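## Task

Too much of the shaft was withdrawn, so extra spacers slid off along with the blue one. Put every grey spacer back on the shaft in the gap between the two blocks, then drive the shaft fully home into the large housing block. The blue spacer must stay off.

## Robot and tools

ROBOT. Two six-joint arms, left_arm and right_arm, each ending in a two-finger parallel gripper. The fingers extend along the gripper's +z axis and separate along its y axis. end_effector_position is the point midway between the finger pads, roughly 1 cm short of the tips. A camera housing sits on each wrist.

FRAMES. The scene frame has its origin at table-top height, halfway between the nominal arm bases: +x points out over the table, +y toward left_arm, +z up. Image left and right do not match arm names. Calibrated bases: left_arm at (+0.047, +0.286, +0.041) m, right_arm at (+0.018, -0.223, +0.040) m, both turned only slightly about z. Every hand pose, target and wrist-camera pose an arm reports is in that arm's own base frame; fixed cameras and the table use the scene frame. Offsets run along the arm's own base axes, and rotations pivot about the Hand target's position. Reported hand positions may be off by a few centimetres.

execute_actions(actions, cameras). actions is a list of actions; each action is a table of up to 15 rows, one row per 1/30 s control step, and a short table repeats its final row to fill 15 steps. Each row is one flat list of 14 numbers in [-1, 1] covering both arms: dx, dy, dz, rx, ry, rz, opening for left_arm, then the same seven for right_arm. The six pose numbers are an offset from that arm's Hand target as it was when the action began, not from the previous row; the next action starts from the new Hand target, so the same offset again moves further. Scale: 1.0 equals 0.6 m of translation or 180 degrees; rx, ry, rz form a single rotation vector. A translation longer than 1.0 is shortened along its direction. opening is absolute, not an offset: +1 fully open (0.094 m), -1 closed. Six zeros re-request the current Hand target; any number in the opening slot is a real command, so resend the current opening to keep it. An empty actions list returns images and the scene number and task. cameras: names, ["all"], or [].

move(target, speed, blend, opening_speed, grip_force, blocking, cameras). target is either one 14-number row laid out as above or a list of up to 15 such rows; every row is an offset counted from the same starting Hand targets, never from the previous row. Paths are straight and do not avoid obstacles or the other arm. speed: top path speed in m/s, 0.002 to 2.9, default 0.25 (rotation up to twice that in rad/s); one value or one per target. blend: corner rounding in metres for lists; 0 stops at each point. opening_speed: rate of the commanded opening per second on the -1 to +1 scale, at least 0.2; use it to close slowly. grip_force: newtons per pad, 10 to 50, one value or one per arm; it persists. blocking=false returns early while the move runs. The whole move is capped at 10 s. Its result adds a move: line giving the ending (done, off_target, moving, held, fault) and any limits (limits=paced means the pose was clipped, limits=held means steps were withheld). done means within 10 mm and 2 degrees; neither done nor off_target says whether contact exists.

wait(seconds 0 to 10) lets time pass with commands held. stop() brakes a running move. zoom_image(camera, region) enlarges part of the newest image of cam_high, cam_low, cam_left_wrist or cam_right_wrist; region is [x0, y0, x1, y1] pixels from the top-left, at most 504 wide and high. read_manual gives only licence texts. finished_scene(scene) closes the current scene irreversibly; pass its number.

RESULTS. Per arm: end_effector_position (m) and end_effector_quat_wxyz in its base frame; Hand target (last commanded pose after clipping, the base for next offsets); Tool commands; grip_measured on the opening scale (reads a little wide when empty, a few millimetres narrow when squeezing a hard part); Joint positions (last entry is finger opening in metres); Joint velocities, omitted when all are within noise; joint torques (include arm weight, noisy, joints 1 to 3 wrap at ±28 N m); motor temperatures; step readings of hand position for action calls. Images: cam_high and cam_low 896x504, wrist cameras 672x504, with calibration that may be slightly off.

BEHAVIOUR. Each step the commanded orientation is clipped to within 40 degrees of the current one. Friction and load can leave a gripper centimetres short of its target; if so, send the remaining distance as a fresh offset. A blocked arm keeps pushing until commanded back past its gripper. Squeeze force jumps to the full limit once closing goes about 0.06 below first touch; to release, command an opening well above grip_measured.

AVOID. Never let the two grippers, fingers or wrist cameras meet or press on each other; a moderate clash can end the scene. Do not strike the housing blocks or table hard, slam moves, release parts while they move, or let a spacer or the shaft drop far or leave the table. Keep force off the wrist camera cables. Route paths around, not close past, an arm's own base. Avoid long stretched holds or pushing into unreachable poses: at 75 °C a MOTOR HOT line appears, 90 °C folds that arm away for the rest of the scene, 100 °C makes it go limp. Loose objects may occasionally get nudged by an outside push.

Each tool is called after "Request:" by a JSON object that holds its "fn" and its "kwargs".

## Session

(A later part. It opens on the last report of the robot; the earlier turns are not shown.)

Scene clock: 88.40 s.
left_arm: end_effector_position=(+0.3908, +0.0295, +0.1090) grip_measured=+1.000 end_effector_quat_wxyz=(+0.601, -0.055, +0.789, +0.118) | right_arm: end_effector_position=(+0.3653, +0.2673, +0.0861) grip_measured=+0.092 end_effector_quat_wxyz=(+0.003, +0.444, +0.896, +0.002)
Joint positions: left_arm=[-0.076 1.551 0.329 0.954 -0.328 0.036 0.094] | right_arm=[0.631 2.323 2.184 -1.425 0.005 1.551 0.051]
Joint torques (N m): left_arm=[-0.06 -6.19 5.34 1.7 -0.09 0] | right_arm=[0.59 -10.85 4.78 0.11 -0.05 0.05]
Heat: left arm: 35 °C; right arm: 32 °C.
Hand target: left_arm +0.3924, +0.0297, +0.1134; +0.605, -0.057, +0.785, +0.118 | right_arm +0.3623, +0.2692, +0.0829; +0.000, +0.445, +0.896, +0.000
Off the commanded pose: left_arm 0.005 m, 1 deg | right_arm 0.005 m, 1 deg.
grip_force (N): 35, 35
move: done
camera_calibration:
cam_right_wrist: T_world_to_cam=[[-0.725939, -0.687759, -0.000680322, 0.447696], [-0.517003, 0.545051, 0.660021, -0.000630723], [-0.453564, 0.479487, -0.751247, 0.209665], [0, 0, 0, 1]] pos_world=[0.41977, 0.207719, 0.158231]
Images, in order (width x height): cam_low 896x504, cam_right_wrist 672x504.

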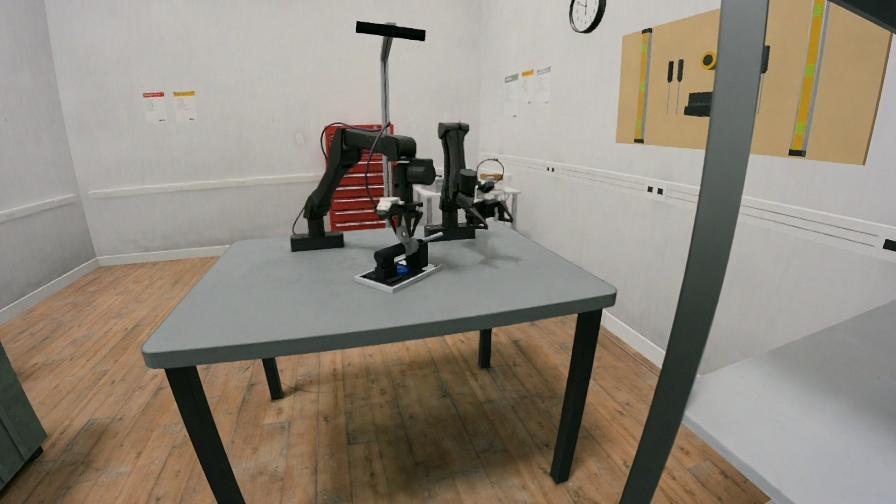

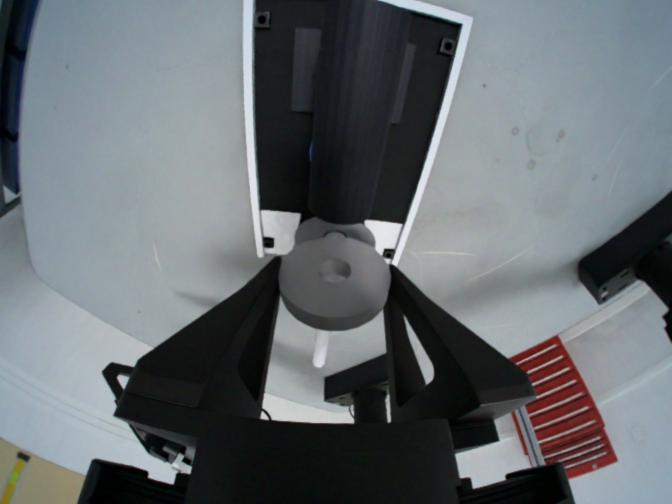

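Request:
{"fn": "move", "kwargs": {"target": [[0,0,0,0,0,0,1,-0.004,-0.003,-0.03,0,0,0,-0.05]], "speed": 0.04, "cameras": ["cam_right_wrist","cam_low"]}}

Request:
{"fn": "zoom_image", "kwargs": {"camera": "cam_right_wrist", "region": [210, 140, 450, 380]}}

Request:
{"fn": "zoom_image", "kwargs": {"camera": "cam_low", "region": [385, 220, 425, 260]}}

Scene clock: 90.23 s.
left_arm: end_effector_position=(+0.3908, +0.0295, +0.1090) grip_measured=+1.000 end_effector_quat_wxyz=(+0.601, -0.055, +0.789, +0.118) | right_arm: end_effector_position=(+0.3624, +0.2652, +0.0597) grip_measured=+0.092 end_effector_quat_wxyz=(-0.001, +0.444, +0.896, -0.007)
Joint positions: left_arm=[-0.076 1.551 0.329 0.954 -0.328 0.036 0.094] | right_arm=[0.631 2.323 2.079 -1.34 0.005 1.551 0.051]
Joint torques (N m): left_arm=[-0.1 -5.98 5.23 1.69 -0.08 -0.04] | right_arm=[0.57 -12.44 4.68 0.04 -0.06 0.05]
Heat: left arm: 35 °C; right arm: 32 °C.
Hand target: left_arm +0.3924, +0.0297, +0.1134; +0.605, -0.057, +0.785, +0.118 | right_arm +0.3598, +0.2673, +0.0649; +0.000, +0.445, +0.896, +0.000
Off the commanded pose: left_arm 0.005 m, 1 deg | right_arm 0.006 m, 1 deg.
grip_force (N): 35, 35
move: done
camera_calibration:
cam_right_wrist: T_world_to_cam=[[-0.725782, -0.687673, 0.0186126, 0.442796], [-0.506666, 0.552654, 0.661712, 0.0105913], [-0.465328, 0.470828, -0.749527, 0.195956], [0, 0, 0, 1]] pos_world=[0.417923, 0.206384, 0.131624]
Images, in order (width x height): cam_low 896x504, cam_right_wrist 672x504.

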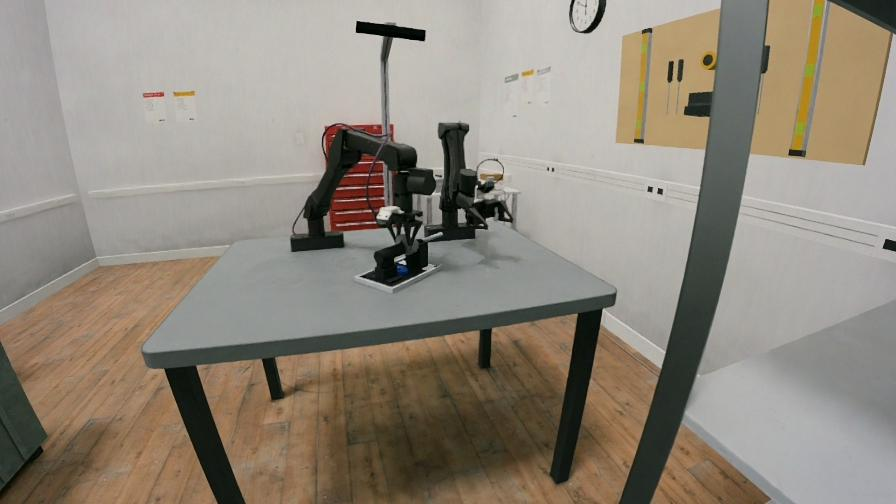

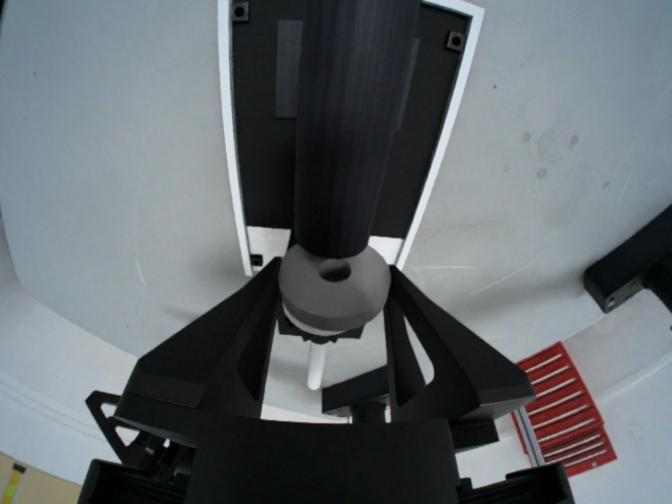

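Scaled by 2.100 from the camera's 672x504 image, which has a finer 960x720 frame.

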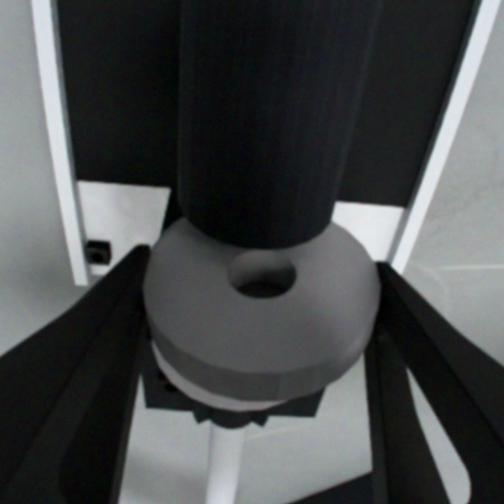

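Scaled by 12.600 from the camera's 896x504 image, which has a finer 1280x720 frame.

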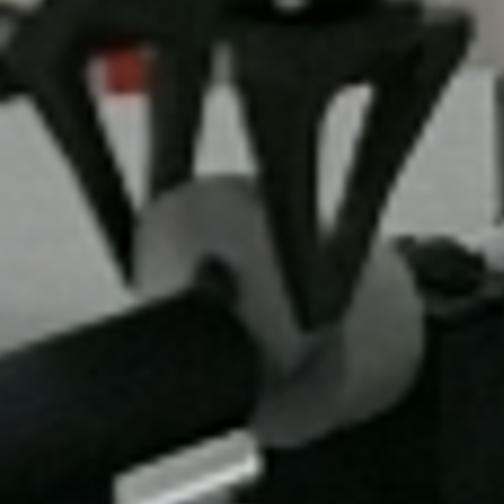

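Request:
{"fn": "move", "kwargs": {"target": [[0,0,0,0,0,0,1,0.002,0.0015,-0.03,0,0,0,-0.05]], "speed": 0.04, "grip_force": 12, "cameras": ["cam_right_wrist","cam_low"]}}

Request:
{"fn": "zoom_image", "kwargs": {"camera": "cam_right_wrist", "region": [265, 220, 405, 360]}}

Request:
{"fn": "zoom_image", "kwargs": {"camera": "cam_low", "region": [385, 220, 425, 260]}}

Scene clock: 91.97 s.
left_arm: end_effector_position=(+0.3908, +0.0295, +0.1090) grip_measured=+1.000 end_effector_quat_wxyz=(+0.601, -0.055, +0.789, +0.118) | right_arm: end_effector_position=(+0.3643, +0.2666, +0.0461) grip_measured=+0.102 end_effector_quat_wxyz=(+0.002, +0.444, +0.896, -0.002)
Joint positions: left_arm=[-0.076 1.551 0.329 0.954 -0.328 0.036 0.094] | right_arm=[0.631 2.323 2.025 -1.275 0.005 1.551 0.052]
Joint torques (N m): left_arm=[-0.02 -5.98 5.23 1.72 -0.05 0.02] | right_arm=[0.58 -11.66 4.7 0.08 -0.04 0.05]
Heat: left arm: 35 °C; right arm: 32 °C.
Hand target: left_arm +0.3924, +0.0297, +0.1134; +0.605, -0.057, +0.785, +0.118 | right_arm +0.3611, +0.2682, +0.0469; +0.000, +0.445, +0.896, +0.000
Off the commanded pose: left_arm 0.005 m, 1 deg | right_arm 0.004 m, 0 deg.
grip_force (N): 12, 12
move: done
camera_calibration:
cam_right_wrist: T_world_to_cam=[[-0.725922, -0.687734, 0.0076815, 0.446005], [-0.512516, 0.548356, 0.660783, 0.0231392], [-0.458655, 0.47574, -0.750538, 0.182328], [0, 0, 0, 1]] pos_world=[0.41925, 0.207304, 0.118128]
Images, in order (width x height): cam_low 896x504, cam_right_wrist 672x504.

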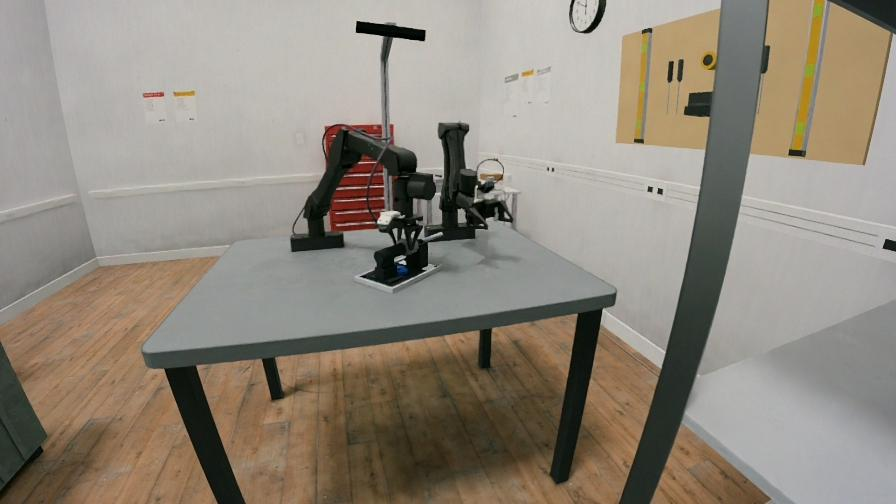

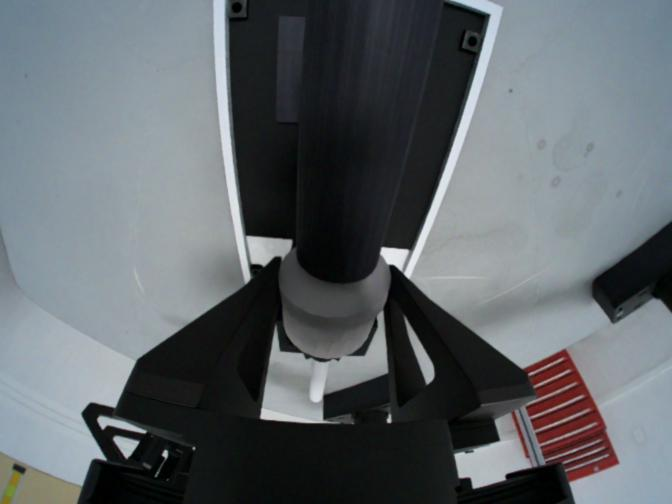

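Scaled by 3.600 from the camera's 672x504 image, which has a finer 960x720 frame.

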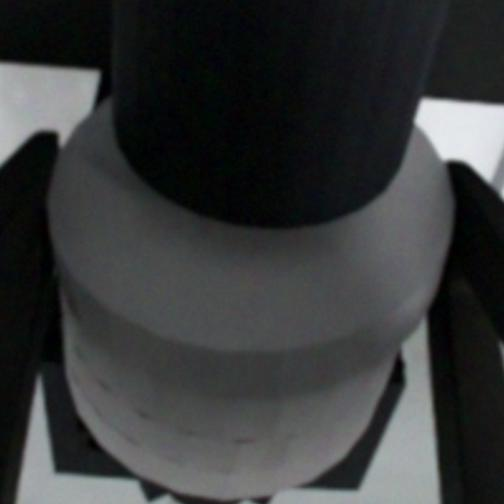

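Scaled by 12.600 from the camera's 896x504 image, which has a finer 1280x720 frame.

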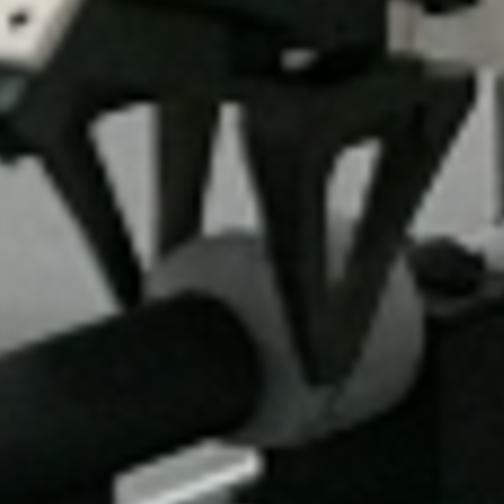

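Request:
{"fn": "move", "kwargs": {"target": [[0,0,0,0,0,0,1,0,0,-0.013,0,0,0,-0.05]], "speed": 0.03}}

Scene clock: 93.97 s.
left_arm: end_effector_position=(+0.3908, +0.0295, +0.1090) grip_measured=+1.000 end_effector_quat_wxyz=(+0.601, -0.055, +0.789, +0.118) | right_arm: end_effector_position=(+0.3643, +0.2666, +0.0402) grip_measured=+0.102 end_effector_quat_wxyz=(+0.002, +0.444, +0.896, -0.001)
Joint positions: left_arm=[-0.076 1.551 0.329 0.954 -0.328 0.036 0.094] | right_arm=[0.631 2.323 2.001 -1.249 0.005 1.551 0.052]
Joint torques (N m): left_arm=[0.01 -5.98 5.23 1.68 -0.01 -0.02] | right_arm=[0.57 -11.43 4.48 0.12 -0.04 0.05]
Heat: left arm: 35 °C; right arm: 32 °C.
Hand target: left_arm +0.3924, +0.0297, +0.1134; +0.605, -0.057, +0.785, +0.118 | right_arm +0.3610, +0.2682, +0.0391; +0.000, +0.445, +0.896, -0.001
Off the commanded pose: left_arm 0.005 m, 1 deg | right_arm 0.004 m, 0 deg.
grip_force (N): 12, 12
move: done

Request:
{"fn": "move", "kwargs": {"target": [[0,0,0,0,0,0,1,0,0,0.011,0,0,0,-0.05]], "speed": 0.03}}

Request:
{"fn": "move", "kwargs": {"target": [[0,0,0,0,0,0,1,0,0,0.004,0,0,0,-0.05]], "speed": 0.03}}

Scene clock: 95.03 s.
left_arm: end_effector_position=(+0.3908, +0.0295, +0.1090) grip_measured=+1.000 end_effector_quat_wxyz=(+0.601, -0.055, +0.789, +0.118) | right_arm: end_effector_position=(+0.3643, +0.2666, +0.0402) grip_measured=+0.102 end_effector_quat_wxyz=(+0.002, +0.444, +0.896, -0.001)
Joint positions: left_arm=[-0.076 1.551 0.329 0.954 -0.328 0.036 0.094] | right_arm=[0.631 2.323 2.001 -1.249 0.005 1.551 0.052]
Joint torques (N m): left_arm=[0.02 -6.12 5.24 1.7 -0.07 0.01] | right_arm=[0.58 -11.67 6.15 -0.1 -0.05 0.04]
Heat: left arm: 35 °C; right arm: 32 °C.
Hand target: left_arm +0.3924, +0.0297, +0.1134; +0.605, -0.057, +0.785, +0.118 | right_arm +0.3611, +0.2683, +0.0457; +0.000, +0.445, +0.896, +0.000
Off the commanded pose: left_arm 0.005 m, 1 deg | right_arm 0.007 m, 0 deg.
grip_force (N): 12, 12
move: done

Scene clock: 95.73 s.
left_arm: end_effector_position=(+0.3908, +0.0295, +0.1090) grip_measured=+1.000 end_effector_quat_wxyz=(+0.601, -0.055, +0.789, +0.118) | right_arm: end_effector_position=(+0.3642, +0.2665, +0.0402) grip_measured=+0.102 end_effector_quat_wxyz=(+0.002, +0.444, +0.896, -0.002)
Joint positions: left_arm=[-0.076 1.551 0.329 0.954 -0.328 0.036 0.094] | right_arm=[0.631 2.323 2.001 -1.25 0.005 1.551 0.052]
Joint torques (N m): left_arm=[-0.05 -5.98 5.37 1.67 -0.04 -0.02] | right_arm=[0.59 -11.78 6.82 -0.17 -0.05 0.05]
Heat: left arm: 35 °C; right arm: 32 °C.
Hand target: left_arm +0.3924, +0.0297, +0.1134; +0.605, -0.057, +0.785, +0.118 | right_arm +0.3610, +0.2682, +0.0481; +0.000, +0.445, +0.896, +0.000
Off the commanded pose: left_arm 0.005 m, 1 deg | right_arm 0.009 m, 0 deg.
grip_force (N): 12, 12
move: done

Request:
{"fn": "move", "kwargs": {"target": [[0,0,0,0,0,0,1,0,0,0.004,0,0,0,-0.05]], "speed": 0.03}}

Request:
{"fn": "move", "kwargs": {"target": [[0,0,0,0,0,0,1,0,0,0.004,0,0,0,-0.05]], "speed": 0.03}}

Scene clock: 96.80 s.
left_arm: end_effector_position=(+0.3908, +0.0295, +0.1090) grip_measured=+1.000 end_effector_quat_wxyz=(+0.601, -0.055, +0.789, +0.118) | right_arm: end_effector_position=(+0.3640, +0.2664, +0.0402) grip_measured=+0.102 end_effector_quat_wxyz=(+0.002, +0.444, +0.896, -0.002)
Joint positions: left_arm=[-0.076 1.551 0.329 0.954 -0.328 0.036 0.094] | right_arm=[0.631 2.323 2.001 -1.251 0.005 1.551 0.052]
Joint torques (N m): left_arm=[0.06 -6.01 5.09 1.69 -0.08 -0.02] | right_arm=[0.58 -11.86 7.46 -0.25 -0.05 0.05]
Heat: left arm: 35 °C; right arm: 32 °C.
Hand target: left_arm +0.3924, +0.0297, +0.1134; +0.605, -0.057, +0.785, +0.118 | right_arm +0.3610, +0.2682, +0.0505; +0.000, +0.445, +0.896, -0.001
Off the commanded pose: left_arm 0.005 m, 1 deg | right_arm 0.011 m, 0 deg.
grip_force (N): 12, 12
move: off_target (right_arm)

Scene clock: 97.50 s.
left_arm: end_effector_position=(+0.3908, +0.0295, +0.1090) grip_measured=+1.000 end_effector_quat_wxyz=(+0.601, -0.055, +0.789, +0.118) | right_arm: end_effector_position=(+0.3637, +0.2662, +0.0415) grip_measured=+0.102 end_effector_quat_wxyz=(+0.001, +0.444, +0.896, -0.003)
Joint positions: left_arm=[-0.076 1.551 0.329 0.954 -0.328 0.036 0.094] | right_arm=[0.631 2.323 2.007 -1.258 0.005 1.551 0.052]
Joint torques (N m): left_arm=[0.09 -6.15 5.45 1.7 -0.09 -0.03] | right_arm=[0.57 -11.9 7.71 -0.27 -0.05 0.05]
Heat: left arm: 35 °C; right arm: 32 °C.
Hand target: left_arm +0.3924, +0.0297, +0.1134; +0.605, -0.057, +0.785, +0.118 | right_arm +0.3610, +0.2682, +0.0529; +0.000, +0.445, +0.896, +0.000
Off the commanded pose: left_arm 0.005 m, 1 deg | right_arm 0.012 m, 0 deg.
grip_force (N): 12, 12
move: off_target (right_arm)

Broken free; continue in small steps.

Request:
{"fn": "move", "kwargs": {"target": [[0,0,0,0,0,0,1,0,0,0.003,0,0,0,-0.05]], "speed": 0.03}}

Request:
{"fn": "move", "kwargs": {"target": [[0,0,0,0,0,0,1,0,0,0.002,0,0,0,-0.05]], "speed": 0.03, "cameras": ["cam_right_wrist"]}}

Request:
{"fn": "zoom_image", "kwargs": {"camera": "cam_right_wrist", "region": [265, 240, 405, 380]}}

Scene clock: 98.57 s.
left_arm: end_effector_position=(+0.3908, +0.0295, +0.1090) grip_measured=+1.000 end_effector_quat_wxyz=(+0.601, -0.055, +0.789, +0.118) | right_arm: end_effector_position=(+0.3639, +0.2663, +0.0426) grip_measured=+0.102 end_effector_quat_wxyz=(+0.001, +0.444, +0.896, -0.003)
Joint positions: left_arm=[-0.076 1.551 0.329 0.954 -0.328 0.036 0.094] | right_arm=[0.631 2.323 2.011 -1.262 0.005 1.551 0.052]
Joint torques (N m): left_arm=[0.24 -5.89 5.26 1.7 -0.06 -0.02] | right_arm=[0.59 -11.97 7.9 -0.29 -0.04 0.05]
Heat: left arm: 35 °C; right arm: 32 °C.
Hand target: left_arm +0.3924, +0.0297, +0.1134; +0.605, -0.057, +0.785, +0.118 | right_arm +0.3611, +0.2682, +0.0547; +0.000, +0.445, +0.896, +0.000
Off the commanded pose: left_arm 0.005 m, 1 deg | right_arm 0.013 m, 0 deg.
grip_force (N): 12, 12
move: off_target (right_arm)

Scene clock: 99.27 s.
left_arm: end_effector_position=(+0.3908, +0.0295, +0.1090) grip_measured=+1.000 end_effector_quat_wxyz=(+0.601, -0.055, +0.789, +0.118) | right_arm: end_effector_position=(+0.3639, +0.2663, +0.0427) grip_measured=+0.102 end_effector_quat_wxyz=(+0.001, +0.444, +0.896, -0.003)
Joint positions: left_arm=[-0.076 1.551 0.329 0.954 -0.328 0.036 0.094] | right_arm=[0.631 2.323 2.011 -1.262 0.005 1.551 0.052]
Joint torques (N m): left_arm=[0.09 -5.89 5.29 1.66 -0.07 -0.01] | right_arm=[0.57 -11.99 8.21 -0.32 -0.05 0.05]
Heat: left arm: 35 °C; right arm: 32 °C.
Hand target: left_arm +0.3924, +0.0297, +0.1134; +0.605, -0.057, +0.785, +0.118 | right_arm +0.3611, +0.2683, +0.0560; +0.000, +0.445, +0.896, +0.000
Off the commanded pose: left_arm 0.005 m, 1 deg | right_arm 0.014 m, 0 deg.
grip_force (N): 12, 12
move: off_target (right_arm)
camera_calibration:
cam_right_wrist: T_world_to_cam=[[-0.725946, -0.687695, 0.00883513, 0.445401], [-0.511866, 0.548829, 0.660894, 0.0249624], [-0.459342, 0.475251, -0.750428, 0.180111], [0, 0, 0, 1]] pos_world=[0.418847, 0.207002, 0.114728]
Images, in order (width x height): cam_right_wrist 672x504.

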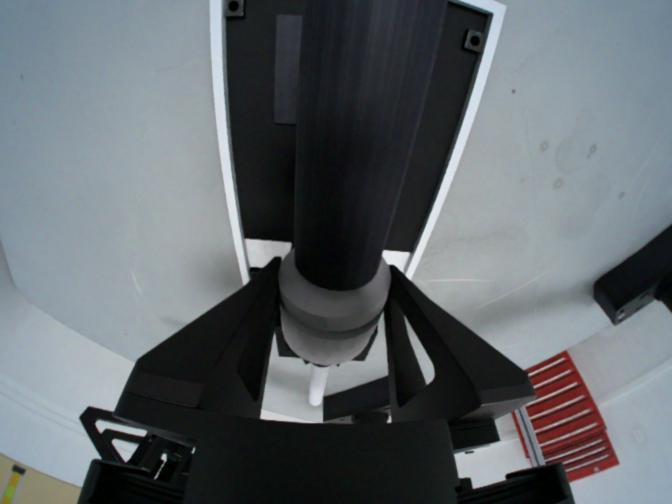

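Scaled by 3.600 from the camera's 672x504 image, which has a finer 960x720 frame.

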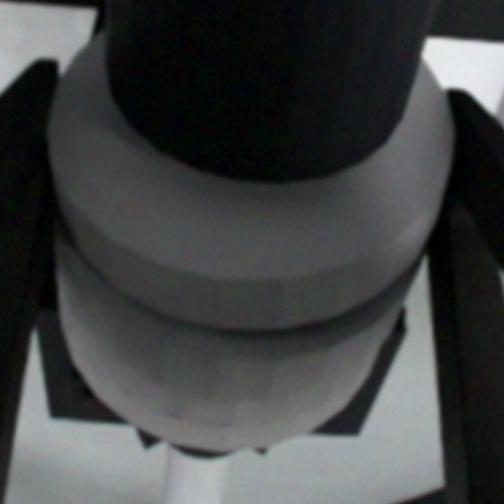

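Request:
{"fn": "move", "kwargs": {"target": [[0,0,0,0,0,0,1,0,0,0.005,0,0,0,-0.05]], "speed": 0.03}}

Request:
{"fn": "move", "kwargs": {"target": [[0,0,0,0,0,0,1,0,0,0.004,0,0,0,-0.05]], "speed": 0.03}}

Scene clock: 100.67 s.
left_arm: end_effector_position=(+0.3908, +0.0295, +0.1090) grip_measured=+1.000 end_effector_quat_wxyz=(+0.601, -0.055, +0.789, +0.118) | right_arm: end_effector_position=(+0.3637, +0.2662, +0.0476) grip_measured=+0.102 end_effector_quat_wxyz=(+0.001, +0.444, +0.896, -0.004)
Joint positions: left_arm=[-0.076 1.551 0.329 0.954 -0.328 0.036 0.094] | right_arm=[0.631 2.323 2.031 -1.284 0.005 1.551 0.052]
Joint torques (N m): left_arm=[0.09 -6.23 5.37 1.67 -0.07 -0.01] | right_arm=[0.58 -11.99 7.58 -0.24 -0.04 0.05]
Heat: left arm: 35 °C; right arm: 32 °C.
Hand target: left_arm +0.3924, +0.0297, +0.1134; +0.605, -0.057, +0.785, +0.118 | right_arm +0.3610, +0.2682, +0.0589; +0.000, +0.445, +0.896, -0.001
Off the commanded pose: left_arm 0.005 m, 1 deg | right_arm 0.012 m, 0 deg.
grip_force (N): 12, 12
move: off_target (right_arm)

Scene clock: 101.40 s.
left_arm: end_effector_position=(+0.3908, +0.0295, +0.1090) grip_measured=+1.000 end_effector_quat_wxyz=(+0.601, -0.055, +0.789, +0.118) | right_arm: end_effector_position=(+0.3635, +0.2660, +0.0499) grip_measured=+0.102 end_effector_quat_wxyz=(+0.000, +0.444, +0.896, -0.004)
Joint positions: left_arm=[-0.076 1.551 0.329 0.954 -0.328 0.036 0.094] | right_arm=[0.631 2.323 2.04 -1.294 0.005 1.551 0.052]
Joint torques (N m): left_arm=[-0.09 -5.91 5.23 1.69 -0.08 -0.04] | right_arm=[0.57 -12 7.57 -0.24 -0.04 0.05]
Motor temperatures (°C): left_arm=[23 28 28 35 24 26 25] | right_arm=[27 29 26 32 27 26 24]
Heat: left arm: 35 °C; right arm: 32 °C.
Hand target: left_arm +0.3924, +0.0297, +0.1134; +0.605, -0.057, +0.785, +0.118 | right_arm +0.3610, +0.2682, +0.0613; +0.000, +0.445, +0.896, +0.000
Off the commanded pose: left_arm 0.005 m, 1 deg | right_arm 0.012 m, 0 deg.
grip_force (N): 12, 12
move: off_target (right_arm)

Request:
{"fn": "move", "kwargs": {"target": [[0,0,0,0,0,0,1,0,0,-0.0245,0,0,0,-0.05]], "speed": 0.03}}

Scene clock: 102.57 s.
left_arm: end_effector_position=(+0.3908, +0.0295, +0.1090) grip_measured=+1.000 end_effector_quat_wxyz=(+0.601, -0.055, +0.789, +0.118) | right_arm: end_effector_position=(+0.3644, +0.2666, +0.0458) grip_measured=+0.102 end_effector_quat_wxyz=(+0.002, +0.444, +0.896, -0.002)
Joint positions: left_arm=[-0.076 1.551 0.329 0.954 -0.328 0.036 0.094] | right_arm=[0.631 2.323 2.024 -1.273 0.005 1.551 0.052]
Joint torques (N m): left_arm=[-0.02 -6.04 5.29 1.68 -0.06 -0.02] | right_arm=[0.58 -11.64 4.7 0.1 -0.05 0.05]
Heat: left arm: 35 °C; right arm: 32 °C.
Hand target: left_arm +0.3924, +0.0297, +0.1134; +0.605, -0.057, +0.785, +0.118 | right_arm +0.3610, +0.2682, +0.0466; +0.000, +0.445, +0.896, +0.000
Off the commanded pose: left_arm 0.005 m, 1 deg | right_arm 0.004 m, 0 deg.
grip_force (N): 12, 12
move: done

Request:
{"fn": "move", "kwargs": {"target": [[-0.1,-0.1,0.1,0,0,0,-0.1,0,0,0,0,0,0,-0.05],[-0.254,-0.292,0.04,0.005,0.129,-0.3574,-0.1,0,0,0,0,0,0,-0.05]], "speed": 0.2, "blend": [0.03,0], "cameras": ["cam_left_wrist","cam_right_wrist"]}}

Scene clock: 111.17 s.
left_arm: end_effector_position=(+0.2375, -0.1443, +0.1274) grip_measured=-0.098 end_effector_quat_wxyz=(+0.408, +0.392, +0.799, -0.203) | right_arm: end_effector_position=(+0.3644, +0.2666, +0.0458) grip_measured=+0.102 end_effector_quat_wxyz=(+0.002, +0.444, +0.896, -0.002)
Joint positions: left_arm=[-0.193 0.88 0.479 -0.366 0.568 0.472 0.042] | right_arm=[0.631 2.323 2.024 -1.273 0.005 1.551 0.052]
Joint torques (N m): left_arm=[0.54 -1.06 9.06 1.18 0.43 0.07] | right_arm=[0.58 -11.64 4.68 0.08 -0.05 0.05]
Heat: left arm: 35 °C; right arm: 31 °C.
Hand target: left_arm +0.2400, -0.1456, +0.1376; +0.413, +0.395, +0.794, -0.206 | right_arm +0.3610, +0.2682, +0.0466; +0.000, +0.445, +0.896, +0.000
Off the commanded pose: left_arm 0.010 m, 1 deg | right_arm 0.004 m, 0 deg.
grip_force (N): 12, 12
move: done
camera_calibration:
cam_left_wrist: T_world_to_cam=[[-0.761456, -0.640465, 0.0999451, 0.0745679], [-0.643598, 0.728619, -0.234296, 0.301254], [0.0772367, -0.242731, -0.967014, 0.179475], [0, 0, 0, 1]] pos_world=[0.236805, -0.128178, 0.236685]
cam_right_wrist: T_world_to_cam=[[-0.72597, -0.687688, 0.00727166, 0.446067], [-0.512698, 0.548225, 0.660749, 0.0233787], [-0.458376, 0.475956, -0.750572, 0.18202], [0, 0, 0, 1]] pos_world=[0.419251, 0.207305, 0.117928]
Images, in order (width x height): cam_left_wrist 672x504, cam_right_wrist 672x504.

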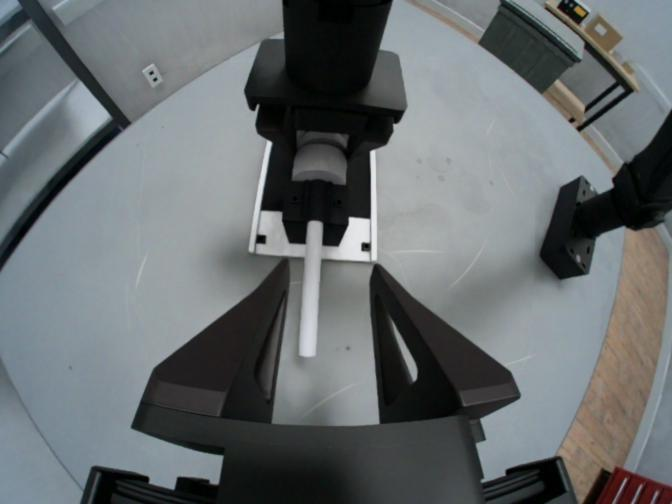

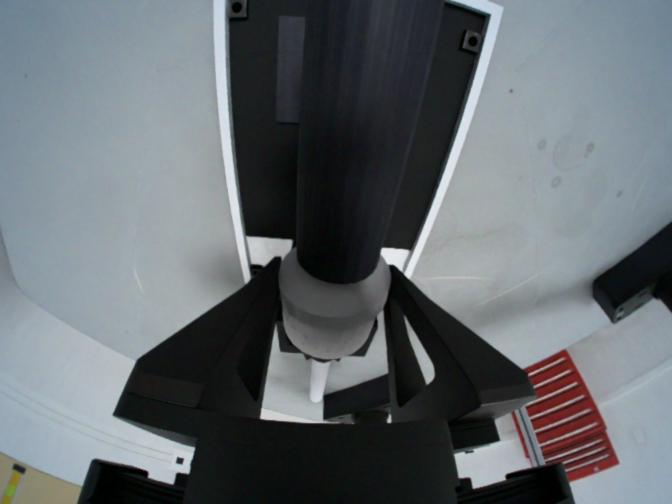

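Request:
{"fn": "execute_actions", "kwargs": {"actions": []}}

Scene clock: 113.63 s.
left_arm: end_effector_position=(+0.2375, -0.1443, +0.1274) grip_measured=-0.098 end_effector_quat_wxyz=(+0.408, +0.392, +0.799, -0.203) | right_arm: end_effector_position=(+0.3644, +0.2666, +0.0458) grip_measured=+0.102 end_effector_quat_wxyz=(+0.002, +0.444, +0.896, -0.002)
Joint positions: left_arm=[-0.193 0.88 0.479 -0.366 0.568 0.472 0.042] | right_arm=[0.631 2.323 2.024 -1.273 0.005 1.551 0.052]
Joint velocities: within noise
Joint torques (N m): left_arm=[0.58 -1.1 9.17 1.18 0.45 0.05] | right_arm=[0.58 -11.66 4.7 0.08 -0.05 0.05]
Motor temperatures (°C): left_arm=[23 27 29 35 24 26 25] | right_arm=[27 30 26 31 27 26 24]
Heat: left arm: 35 °C; right arm: 31 °C.
Hand target: left_arm +0.2400, -0.1456, +0.1376; +0.413, +0.395, +0.794, -0.206 | right_arm +0.3610, +0.2682, +0.0466; +0.000, +0.445, +0.896, +0.000
Tool commands: left_gripper/opening=-0.1 right_gripper/opening=-0.05
Off the commanded pose: left_arm 0.010 m, 1 deg | right_arm 0.004 m, 0 deg.
grip_force (N): 12, 12
camera_calibration:
cam_left_wrist: T_world_to_cam=[[-0.761456, -0.640465, 0.0999451, 0.0745679], [-0.643598, 0.728619, -0.234296, 0.301254], [0.0772367, -0.242731, -0.967014, 0.179475], [0, 0, 0, 1]] pos_world=[0.236805, -0.128178, 0.236685]
cam_right_wrist: T_world_to_cam=[[-0.72597, -0.687688, 0.00727166, 0.446067], [-0.512698, 0.548225, 0.660749, 0.0233787], [-0.458376, 0.475956, -0.750572, 0.18202], [0, 0, 0, 1]] pos_world=[0.419251, 0.207305, 0.117928]

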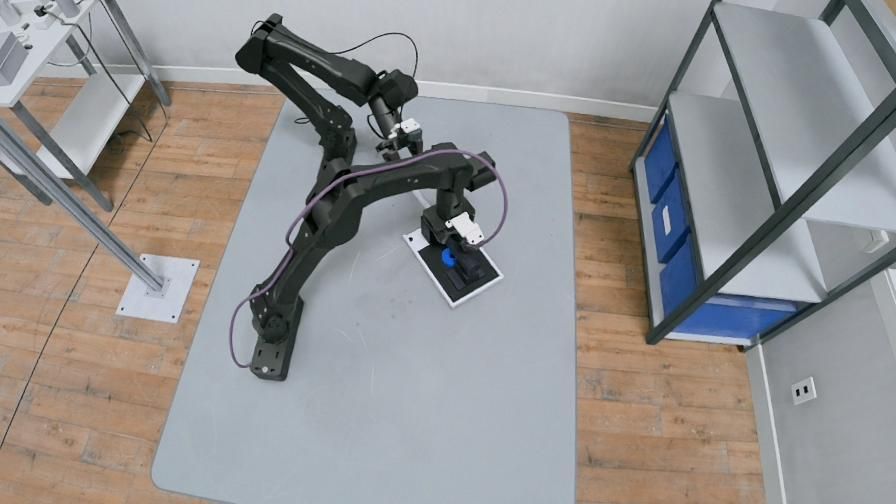

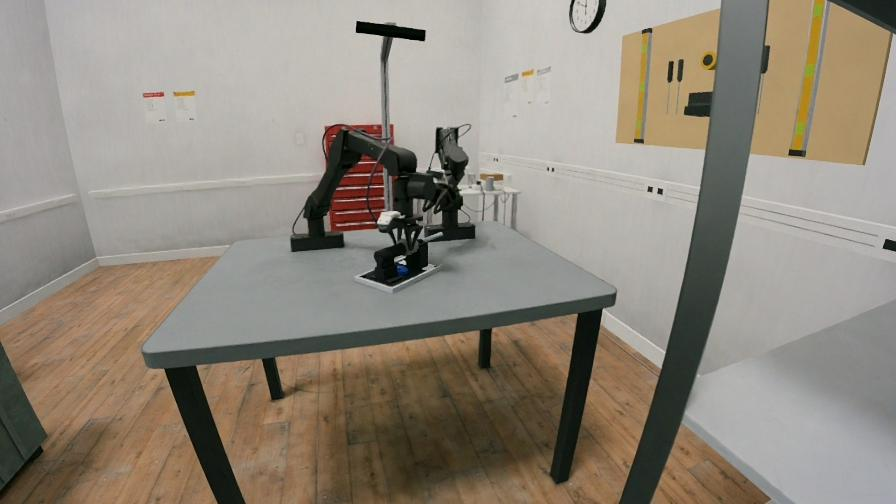

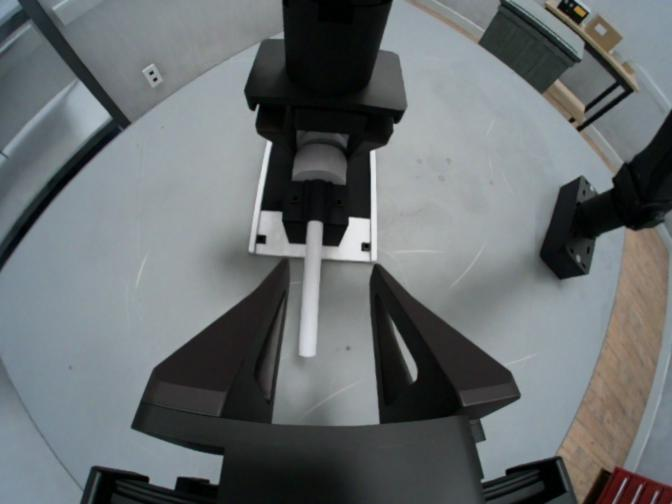

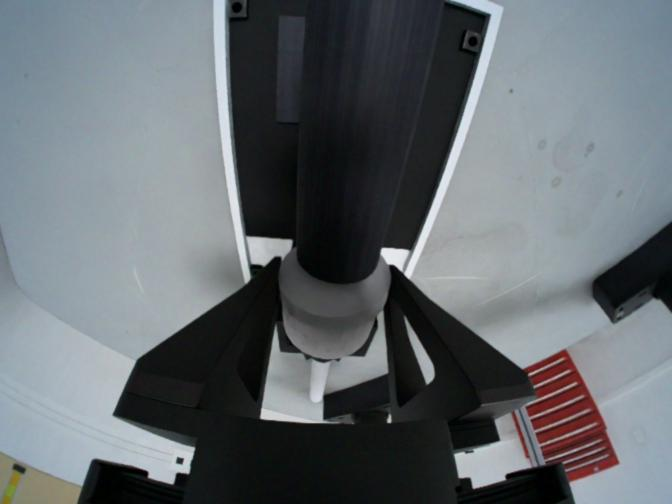

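Request:
{"fn": "move", "kwargs": {"target": [0.004,-0.002,-0.09,0,0,0,-0.1,0,0,0,0,0,0,-0.05], "speed": 0.12, "cameras": ["cam_left_wrist"]}}

Scene clock: 115.30 s.
left_arm: end_effector_position=(+0.2433, -0.1455, +0.0856) grip_measured=-0.098 end_effector_quat_wxyz=(+0.413, +0.394, +0.796, -0.202) | right_arm: end_effector_position=(+0.3644, +0.2666, +0.0458) grip_measured=+0.102 end_effector_quat_wxyz=(+0.002, +0.444, +0.896, -0.002)
Joint positions: left_arm=[-0.193 0.983 0.334 -0.107 0.569 0.474 0.042] | right_arm=[0.631 2.323 2.024 -1.273 0.005 1.551 0.052]
Joint torques (N m): left_arm=[0.12 -1.09 5.61 1.56 0.41 0.02] | right_arm=[0.58 -11.67 4.68 0.08 -0.05 0.05]
Heat: left arm: 35 °C; right arm: 31 °C.
Hand target: left_arm +0.2424, -0.1467, +0.0835; +0.413, +0.395, +0.794, -0.206 | right_arm +0.3610, +0.2682, +0.0466; +0.000, +0.445, +0.896, +0.000
Off the commanded pose: left_arm 0.003 m, 1 deg | right_arm 0.004 m, 0 deg.
grip_force (N): 12, 12
move: done
camera_calibration:
cam_left_wrist: T_world_to_cam=[[-0.763674, -0.639066, 0.0916323, 0.083889], [-0.639471, 0.729249, -0.243459, 0.295943], [0.0887635, -0.244519, -0.965573, 0.135066], [0, 0, 0, 1]] pos_world=[0.241322, -0.129179, 0.194779]
Images, in order (width x height): cam_left_wrist 672x504.

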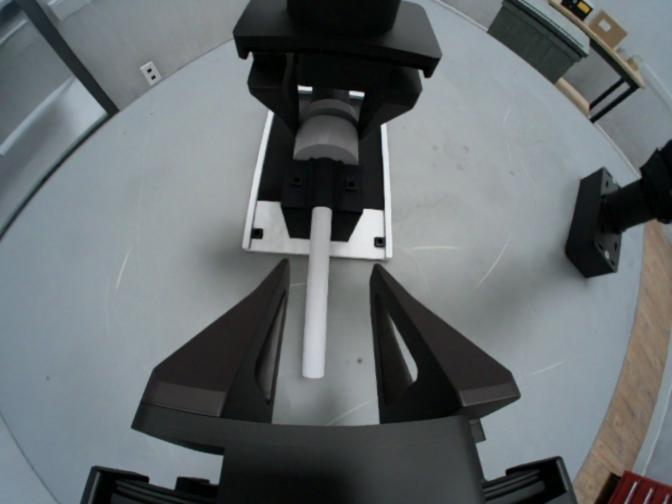

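Request:
{"fn": "move", "kwargs": {"target": [-0.002,0,-0.071,0,0,0,-0.1,0,0,0,0,0,0,-0.05], "speed": 0.1, "cameras": ["cam_left_wrist"]}}

Request:
{"fn": "zoom_image", "kwargs": {"camera": "cam_left_wrist", "region": [220, 150, 440, 400]}}

Scene clock: 117.00 s.
left_arm: end_effector_position=(+0.2434, -0.1456, +0.0426) grip_measured=-0.098 end_effector_quat_wxyz=(+0.413, +0.394, +0.796, -0.202) | right_arm: end_effector_position=(+0.3644, +0.2666, +0.0458) grip_measured=+0.102 end_effector_quat_wxyz=(+0.002, +0.444, +0.896, -0.002)
Joint positions: left_arm=[-0.193 1.162 0.205 0.202 0.569 0.474 0.042] | right_arm=[0.631 2.323 2.024 -1.273 0.005 1.551 0.052]
Joint torques (N m): left_arm=[0.1 -2.02 4.68 1.51 0.4 -0.05] | right_arm=[0.57 -11.66 4.7 0.09 -0.05 0.05]
Heat: left arm: 35 °C; right arm: 31 °C.
Hand target: left_arm +0.2412, -0.1467, +0.0409; +0.413, +0.395, +0.794, -0.206 | right_arm +0.3610, +0.2682, +0.0466; +0.000, +0.445, +0.896, +0.000
Off the commanded pose: left_arm 0.003 m, 1 deg | right_arm 0.004 m, 0 deg.
grip_force (N): 12, 12
move: done
camera_calibration:
cam_left_wrist: T_world_to_cam=[[-0.763623, -0.639101, 0.0918176, 0.0878056], [-0.639573, 0.729248, -0.243193, 0.285571], [0.0884673, -0.244432, -0.965622, 0.093507], [0, 0, 0, 1]] pos_world=[0.241421, -0.129279, 0.151679]
Images, in order (width x height): cam_left_wrist 672x504.

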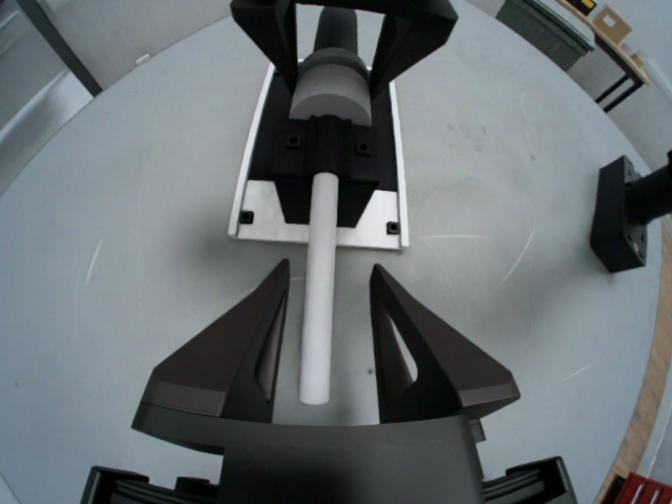

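Scaled by 2.016 from the camera's 672x504 image, which has a finer 960x720 frame.

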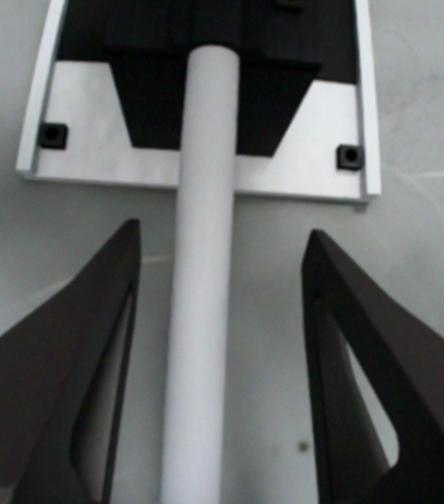

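Request:
{"fn": "move", "kwargs": {"target": [0.0055,0.0045,0,0,0,0,-0.1,0,0,0,0,0,0,-0.05], "speed": 0.05, "cameras": ["cam_left_wrist"]}}

Request:
{"fn": "zoom_image", "kwargs": {"camera": "cam_left_wrist", "region": [220, 150, 440, 400]}}

Scene clock: 118.23 s.
left_arm: end_effector_position=(+0.2435, -0.1428, +0.0389) grip_measured=-0.098 end_effector_quat_wxyz=(+0.408, +0.392, +0.799, -0.203) | right_arm: end_effector_position=(+0.3644, +0.2666, +0.0458) grip_measured=+0.102 end_effector_quat_wxyz=(+0.002, +0.444, +0.896, -0.002)
Joint positions: left_arm=[-0.178 1.18 0.205 0.203 0.578 0.484 0.042] | right_arm=[0.631 2.323 2.024 -1.273 0.005 1.551 0.052]
Joint torques (N m): left_arm=[0.51 -2.07 5.64 1.48 0.46 0.09] | right_arm=[0.58 -11.66 4.7 0.09 -0.04 0.05]
Heat: left arm: 35 °C; right arm: 31 °C.
Hand target: left_arm +0.2446, -0.1439, +0.0409; +0.413, +0.395, +0.794, -0.206 | right_arm +0.3610, +0.2682, +0.0466; +0.000, +0.445, +0.896, +0.000
Off the commanded pose: left_arm 0.003 m, 1 deg | right_arm 0.004 m, 0 deg.
grip_force (N): 12, 12
move: done
camera_calibration:
cam_left_wrist: T_world_to_cam=[[-0.760609, -0.641578, 0.0992488, 0.0887074], [-0.644492, 0.727809, -0.234358, 0.283387], [0.0781251, -0.24222, -0.967071, 0.0935561], [0, 0, 0, 1]] pos_world=[0.242803, -0.126677, 0.148085]
Images, in order (width x height): cam_left_wrist 672x504.

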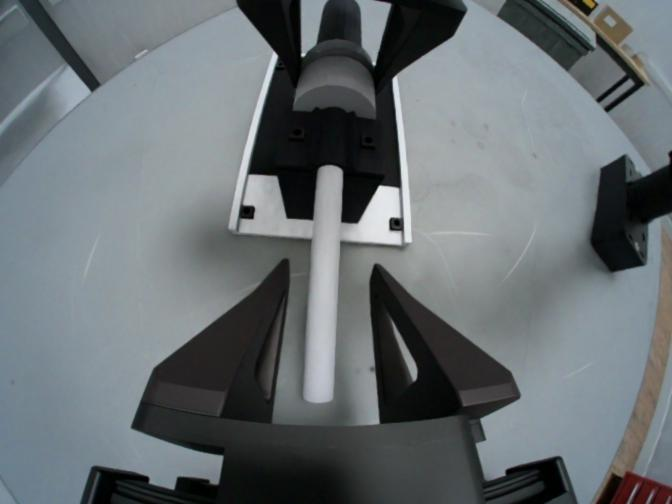

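Scaled by 2.016 from the camera's 672x504 image, which has a finer 960x720 frame.

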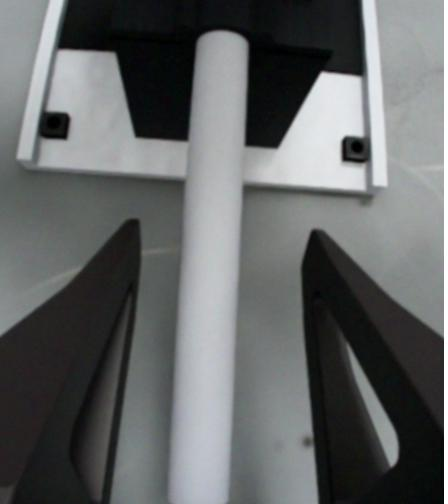

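Request:
{"fn": "move", "kwargs": {"target": [0.004,0.003,0.003,0,0,0,-0.1,0,0,0,0,0,0,-0.05], "speed": 0.05, "cameras": ["cam_left_wrist"]}}

Request:
{"fn": "zoom_image", "kwargs": {"camera": "cam_left_wrist", "region": [220, 150, 440, 400]}}

Scene clock: 119.30 s.
left_arm: end_effector_position=(+0.2445, -0.1409, +0.0395) grip_measured=-0.098 end_effector_quat_wxyz=(+0.411, +0.392, +0.798, -0.202) | right_arm: end_effector_position=(+0.3644, +0.2666, +0.0458) grip_measured=+0.102 end_effector_quat_wxyz=(+0.002, +0.444, +0.896, -0.002)
Joint positions: left_arm=[-0.164 1.18 0.205 0.203 0.588 0.496 0.042] | right_arm=[0.631 2.323 2.024 -1.273 0.005 1.551 0.052]
Joint torques (N m): left_arm=[0.42 -1.85 6.48 1.34 0.44 0.05] | right_arm=[0.58 -11.66 4.68 0.08 -0.05 0.05]
Heat: left arm: 35 °C; right arm: 31 °C.
Hand target: left_arm +0.2470, -0.1422, +0.0427; +0.413, +0.395, +0.794, -0.206 | right_arm +0.3610, +0.2682, +0.0466; +0.000, +0.445, +0.896, +0.000
Off the commanded pose: left_arm 0.004 m, 1 deg | right_arm 0.004 m, 0 deg.
grip_force (N): 12, 12
move: done
camera_calibration:
cam_left_wrist: T_world_to_cam=[[-0.761483, -0.641143, 0.0952878, 0.090944], [-0.642714, 0.727793, -0.239241, 0.282497], [0.0840377, -0.24342, -0.966273, 0.0928958], [0, 0, 0, 1]] pos_world=[0.243011, -0.124679, 0.148682]
Images, in order (width x height): cam_left_wrist 672x504.

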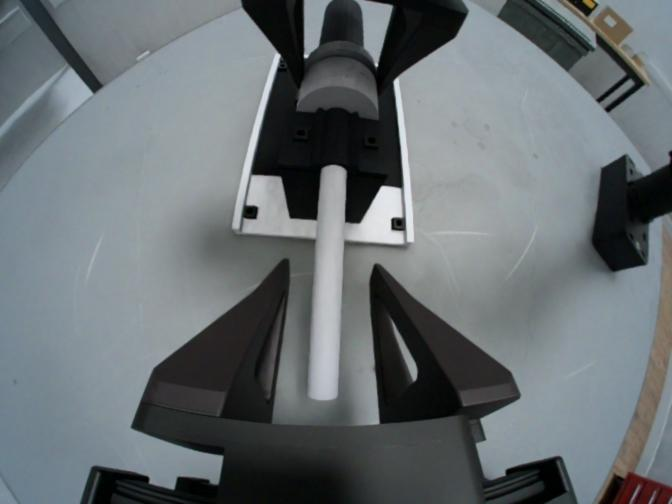

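Scaled by 2.016 from the camera's 672x504 image, which has a finer 960x720 frame.

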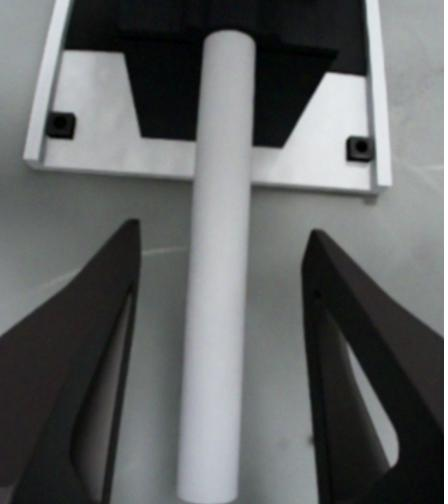

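Request:
{"fn": "move", "kwargs": {"target": [0.002,0.0015,0.001,0,0,0,-0.9,0,0,0,0,0,0,-0.05], "speed": 0.05, "grip_force": [50,12], "opening_speed": 0.6, "cameras": ["cam_left_wrist"]}}

Scene clock: 121.10 s.
left_arm: end_effector_position=(+0.2443, -0.1400, +0.0385) grip_measured=-0.703 end_effector_quat_wxyz=(+0.410, +0.393, +0.798, -0.203) | right_arm: end_effector_position=(+0.3645, +0.2668, +0.0458) grip_measured=+0.102 end_effector_quat_wxyz=(+0.002, +0.444, +0.896, -0.002)
Joint positions: left_arm=[-0.157 1.186 0.205 0.203 0.594 0.504 0.014] | right_arm=[0.631 2.323 2.024 -1.273 0.005 1.551 0.052]
Joint torques (N m): left_arm=[0.49 -2.02 6.93 1.27 0.44 0.03] | right_arm=[0.58 -11.67 4.7 0.08 -0.04 0.05]
Heat: left arm: 35 °C; right arm: 31 °C.
Hand target: left_arm +0.2482, -0.1413, +0.0433; +0.413, +0.395, +0.794, -0.206 | right_arm +0.3611, +0.2683, +0.0466; +0.000, +0.445, +0.896, +0.000
Off the commanded pose: left_arm 0.006 m, 1 deg | right_arm 0.004 m, 0 deg.
grip_force (N): 50, 12
move: done
camera_calibration:
cam_left_wrist: T_world_to_cam=[[-0.762865, -0.639369, 0.0961493, 0.0921236], [-0.641343, 0.729448, -0.237877, 0.281339], [0.0819555, -0.243133, -0.966524, 0.0927203], [0, 0, 0, 1]] pos_world=[0.243114, -0.123778, 0.147683]
Images, in order (width x height): cam_left_wrist 672x504.

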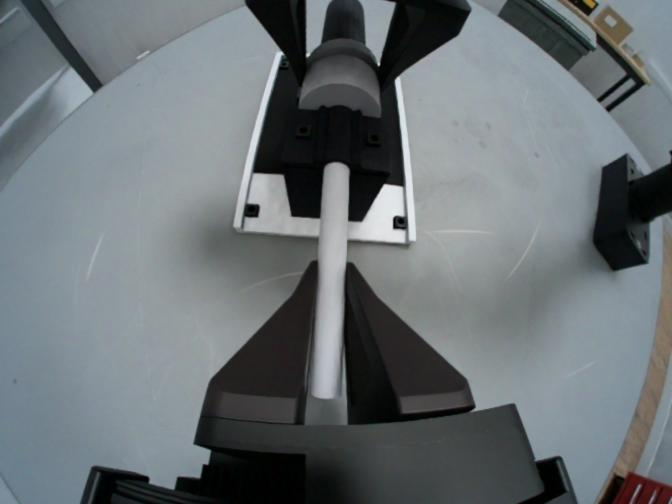

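Request:
{"fn": "move", "kwargs": {"target": [0.012,-0.017,0.002,0,0,0,-0.9,0,0,0,0,0,0,-0.05], "speed": 0.04}}

Request:
{"fn": "move", "kwargs": {"target": [0.012,-0.017,0.002,0,0,0,-0.9,0,0,0,0,0,0,-0.05], "speed": 0.04, "cameras": ["cam_left_wrist","cam_right_wrist"]}}

Scene clock: 122.20 s.
left_arm: end_effector_position=(+0.2485, -0.1467, +0.0385) grip_measured=-0.703 end_effector_quat_wxyz=(+0.406, +0.393, +0.799, -0.205) | right_arm: end_effector_position=(+0.3658, +0.2650, +0.0459) grip_measured=+0.102 end_effector_quat_wxyz=(+0.006, +0.444, +0.896, -0.004)
Joint positions: left_arm=[-0.191 1.223 0.224 0.226 0.574 0.476 0.014] | right_arm=[0.631 2.323 2.024 -1.273 0.015 1.551 0.052]
Joint torques (N m): left_arm=[-1.43 -1.87 7.13 1.43 0.28 -0.1] | right_arm=[0.65 -11.66 4.71 0.08 -0.14 0.05]
Heat: left arm: 35 °C; right arm: 31 °C.
Hand target: left_arm +0.2554, -0.1515, +0.0446; +0.414, +0.395, +0.794, -0.206 | right_arm +0.3611, +0.2682, +0.0466; +0.000, +0.445, +0.896, -0.001
Off the commanded pose: left_arm 0.010 m, 1 deg | right_arm 0.006 m, 1 deg.
grip_force (N): 50, 12
move: done

Scene clock: 122.90 s.
left_arm: end_effector_position=(+0.2509, -0.1499, +0.0384) grip_measured=-0.704 end_effector_quat_wxyz=(+0.404, +0.391, +0.801, -0.204) | right_arm: end_effector_position=(+0.3677, +0.2626, +0.0459) grip_measured=+0.102 end_effector_quat_wxyz=(+0.012, +0.447, +0.894, -0.007)
Joint positions: left_arm=[-0.212 1.237 0.234 0.235 0.554 0.456 0.014] | right_arm=[0.629 2.323 2.024 -1.272 0.027 1.556 0.052]
Joint torques (N m): left_arm=[-3.85 0.03 8.46 1.71 0.12 -0.28] | right_arm=[0.83 -11.66 4.75 0.07 -0.27 0]
Heat: left arm: 35 °C; right arm: 31 °C.
Hand target: left_arm +0.2626, -0.1617, +0.0457; +0.413, +0.395, +0.794, -0.206 | right_arm +0.3611, +0.2682, +0.0466; +0.000, +0.445, +0.896, +0.000
Off the commanded pose: left_arm 0.018 m, 1 deg | right_arm 0.009 m, 2 deg.
grip_force (N): 50, 12
move: off_target (left_arm)
camera_calibration:
cam_left_wrist: T_world_to_cam=[[-0.759899, -0.641488, 0.105105, 0.089339], [-0.646335, 0.728383, -0.227397, 0.29346], [0.0693163, -0.240732, -0.968113, 0.0933237], [0, 0, 0, 1]] pos_world=[0.251094, -0.133976, 0.14769]
cam_right_wrist: T_world_to_cam=[[-0.731813, -0.681447, 0.00887572, 0.446098], [-0.51734, 0.56396, 0.643668, 0.0256311], [-0.443632, 0.466453, -0.765253, 0.183244], [0, 0, 0, 1]] pos_world=[0.421013, 0.204062, 0.119771]
Images, in order (width x height): cam_left_wrist 672x504, cam_right_wrist 672x504.

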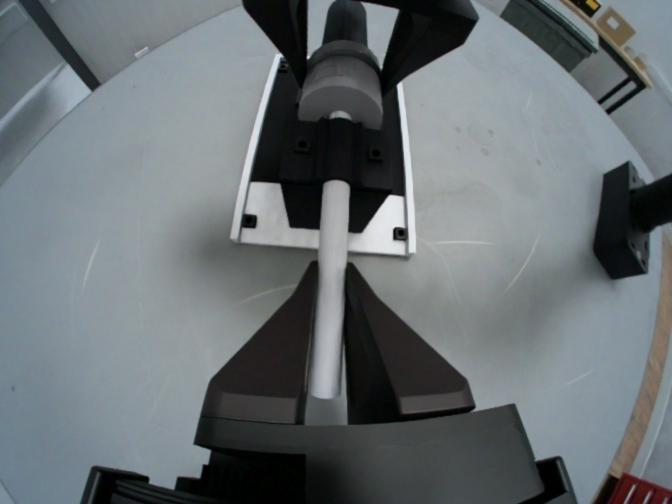

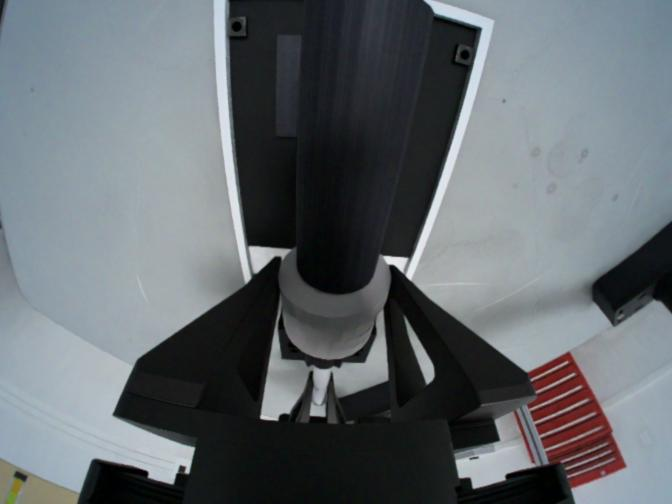

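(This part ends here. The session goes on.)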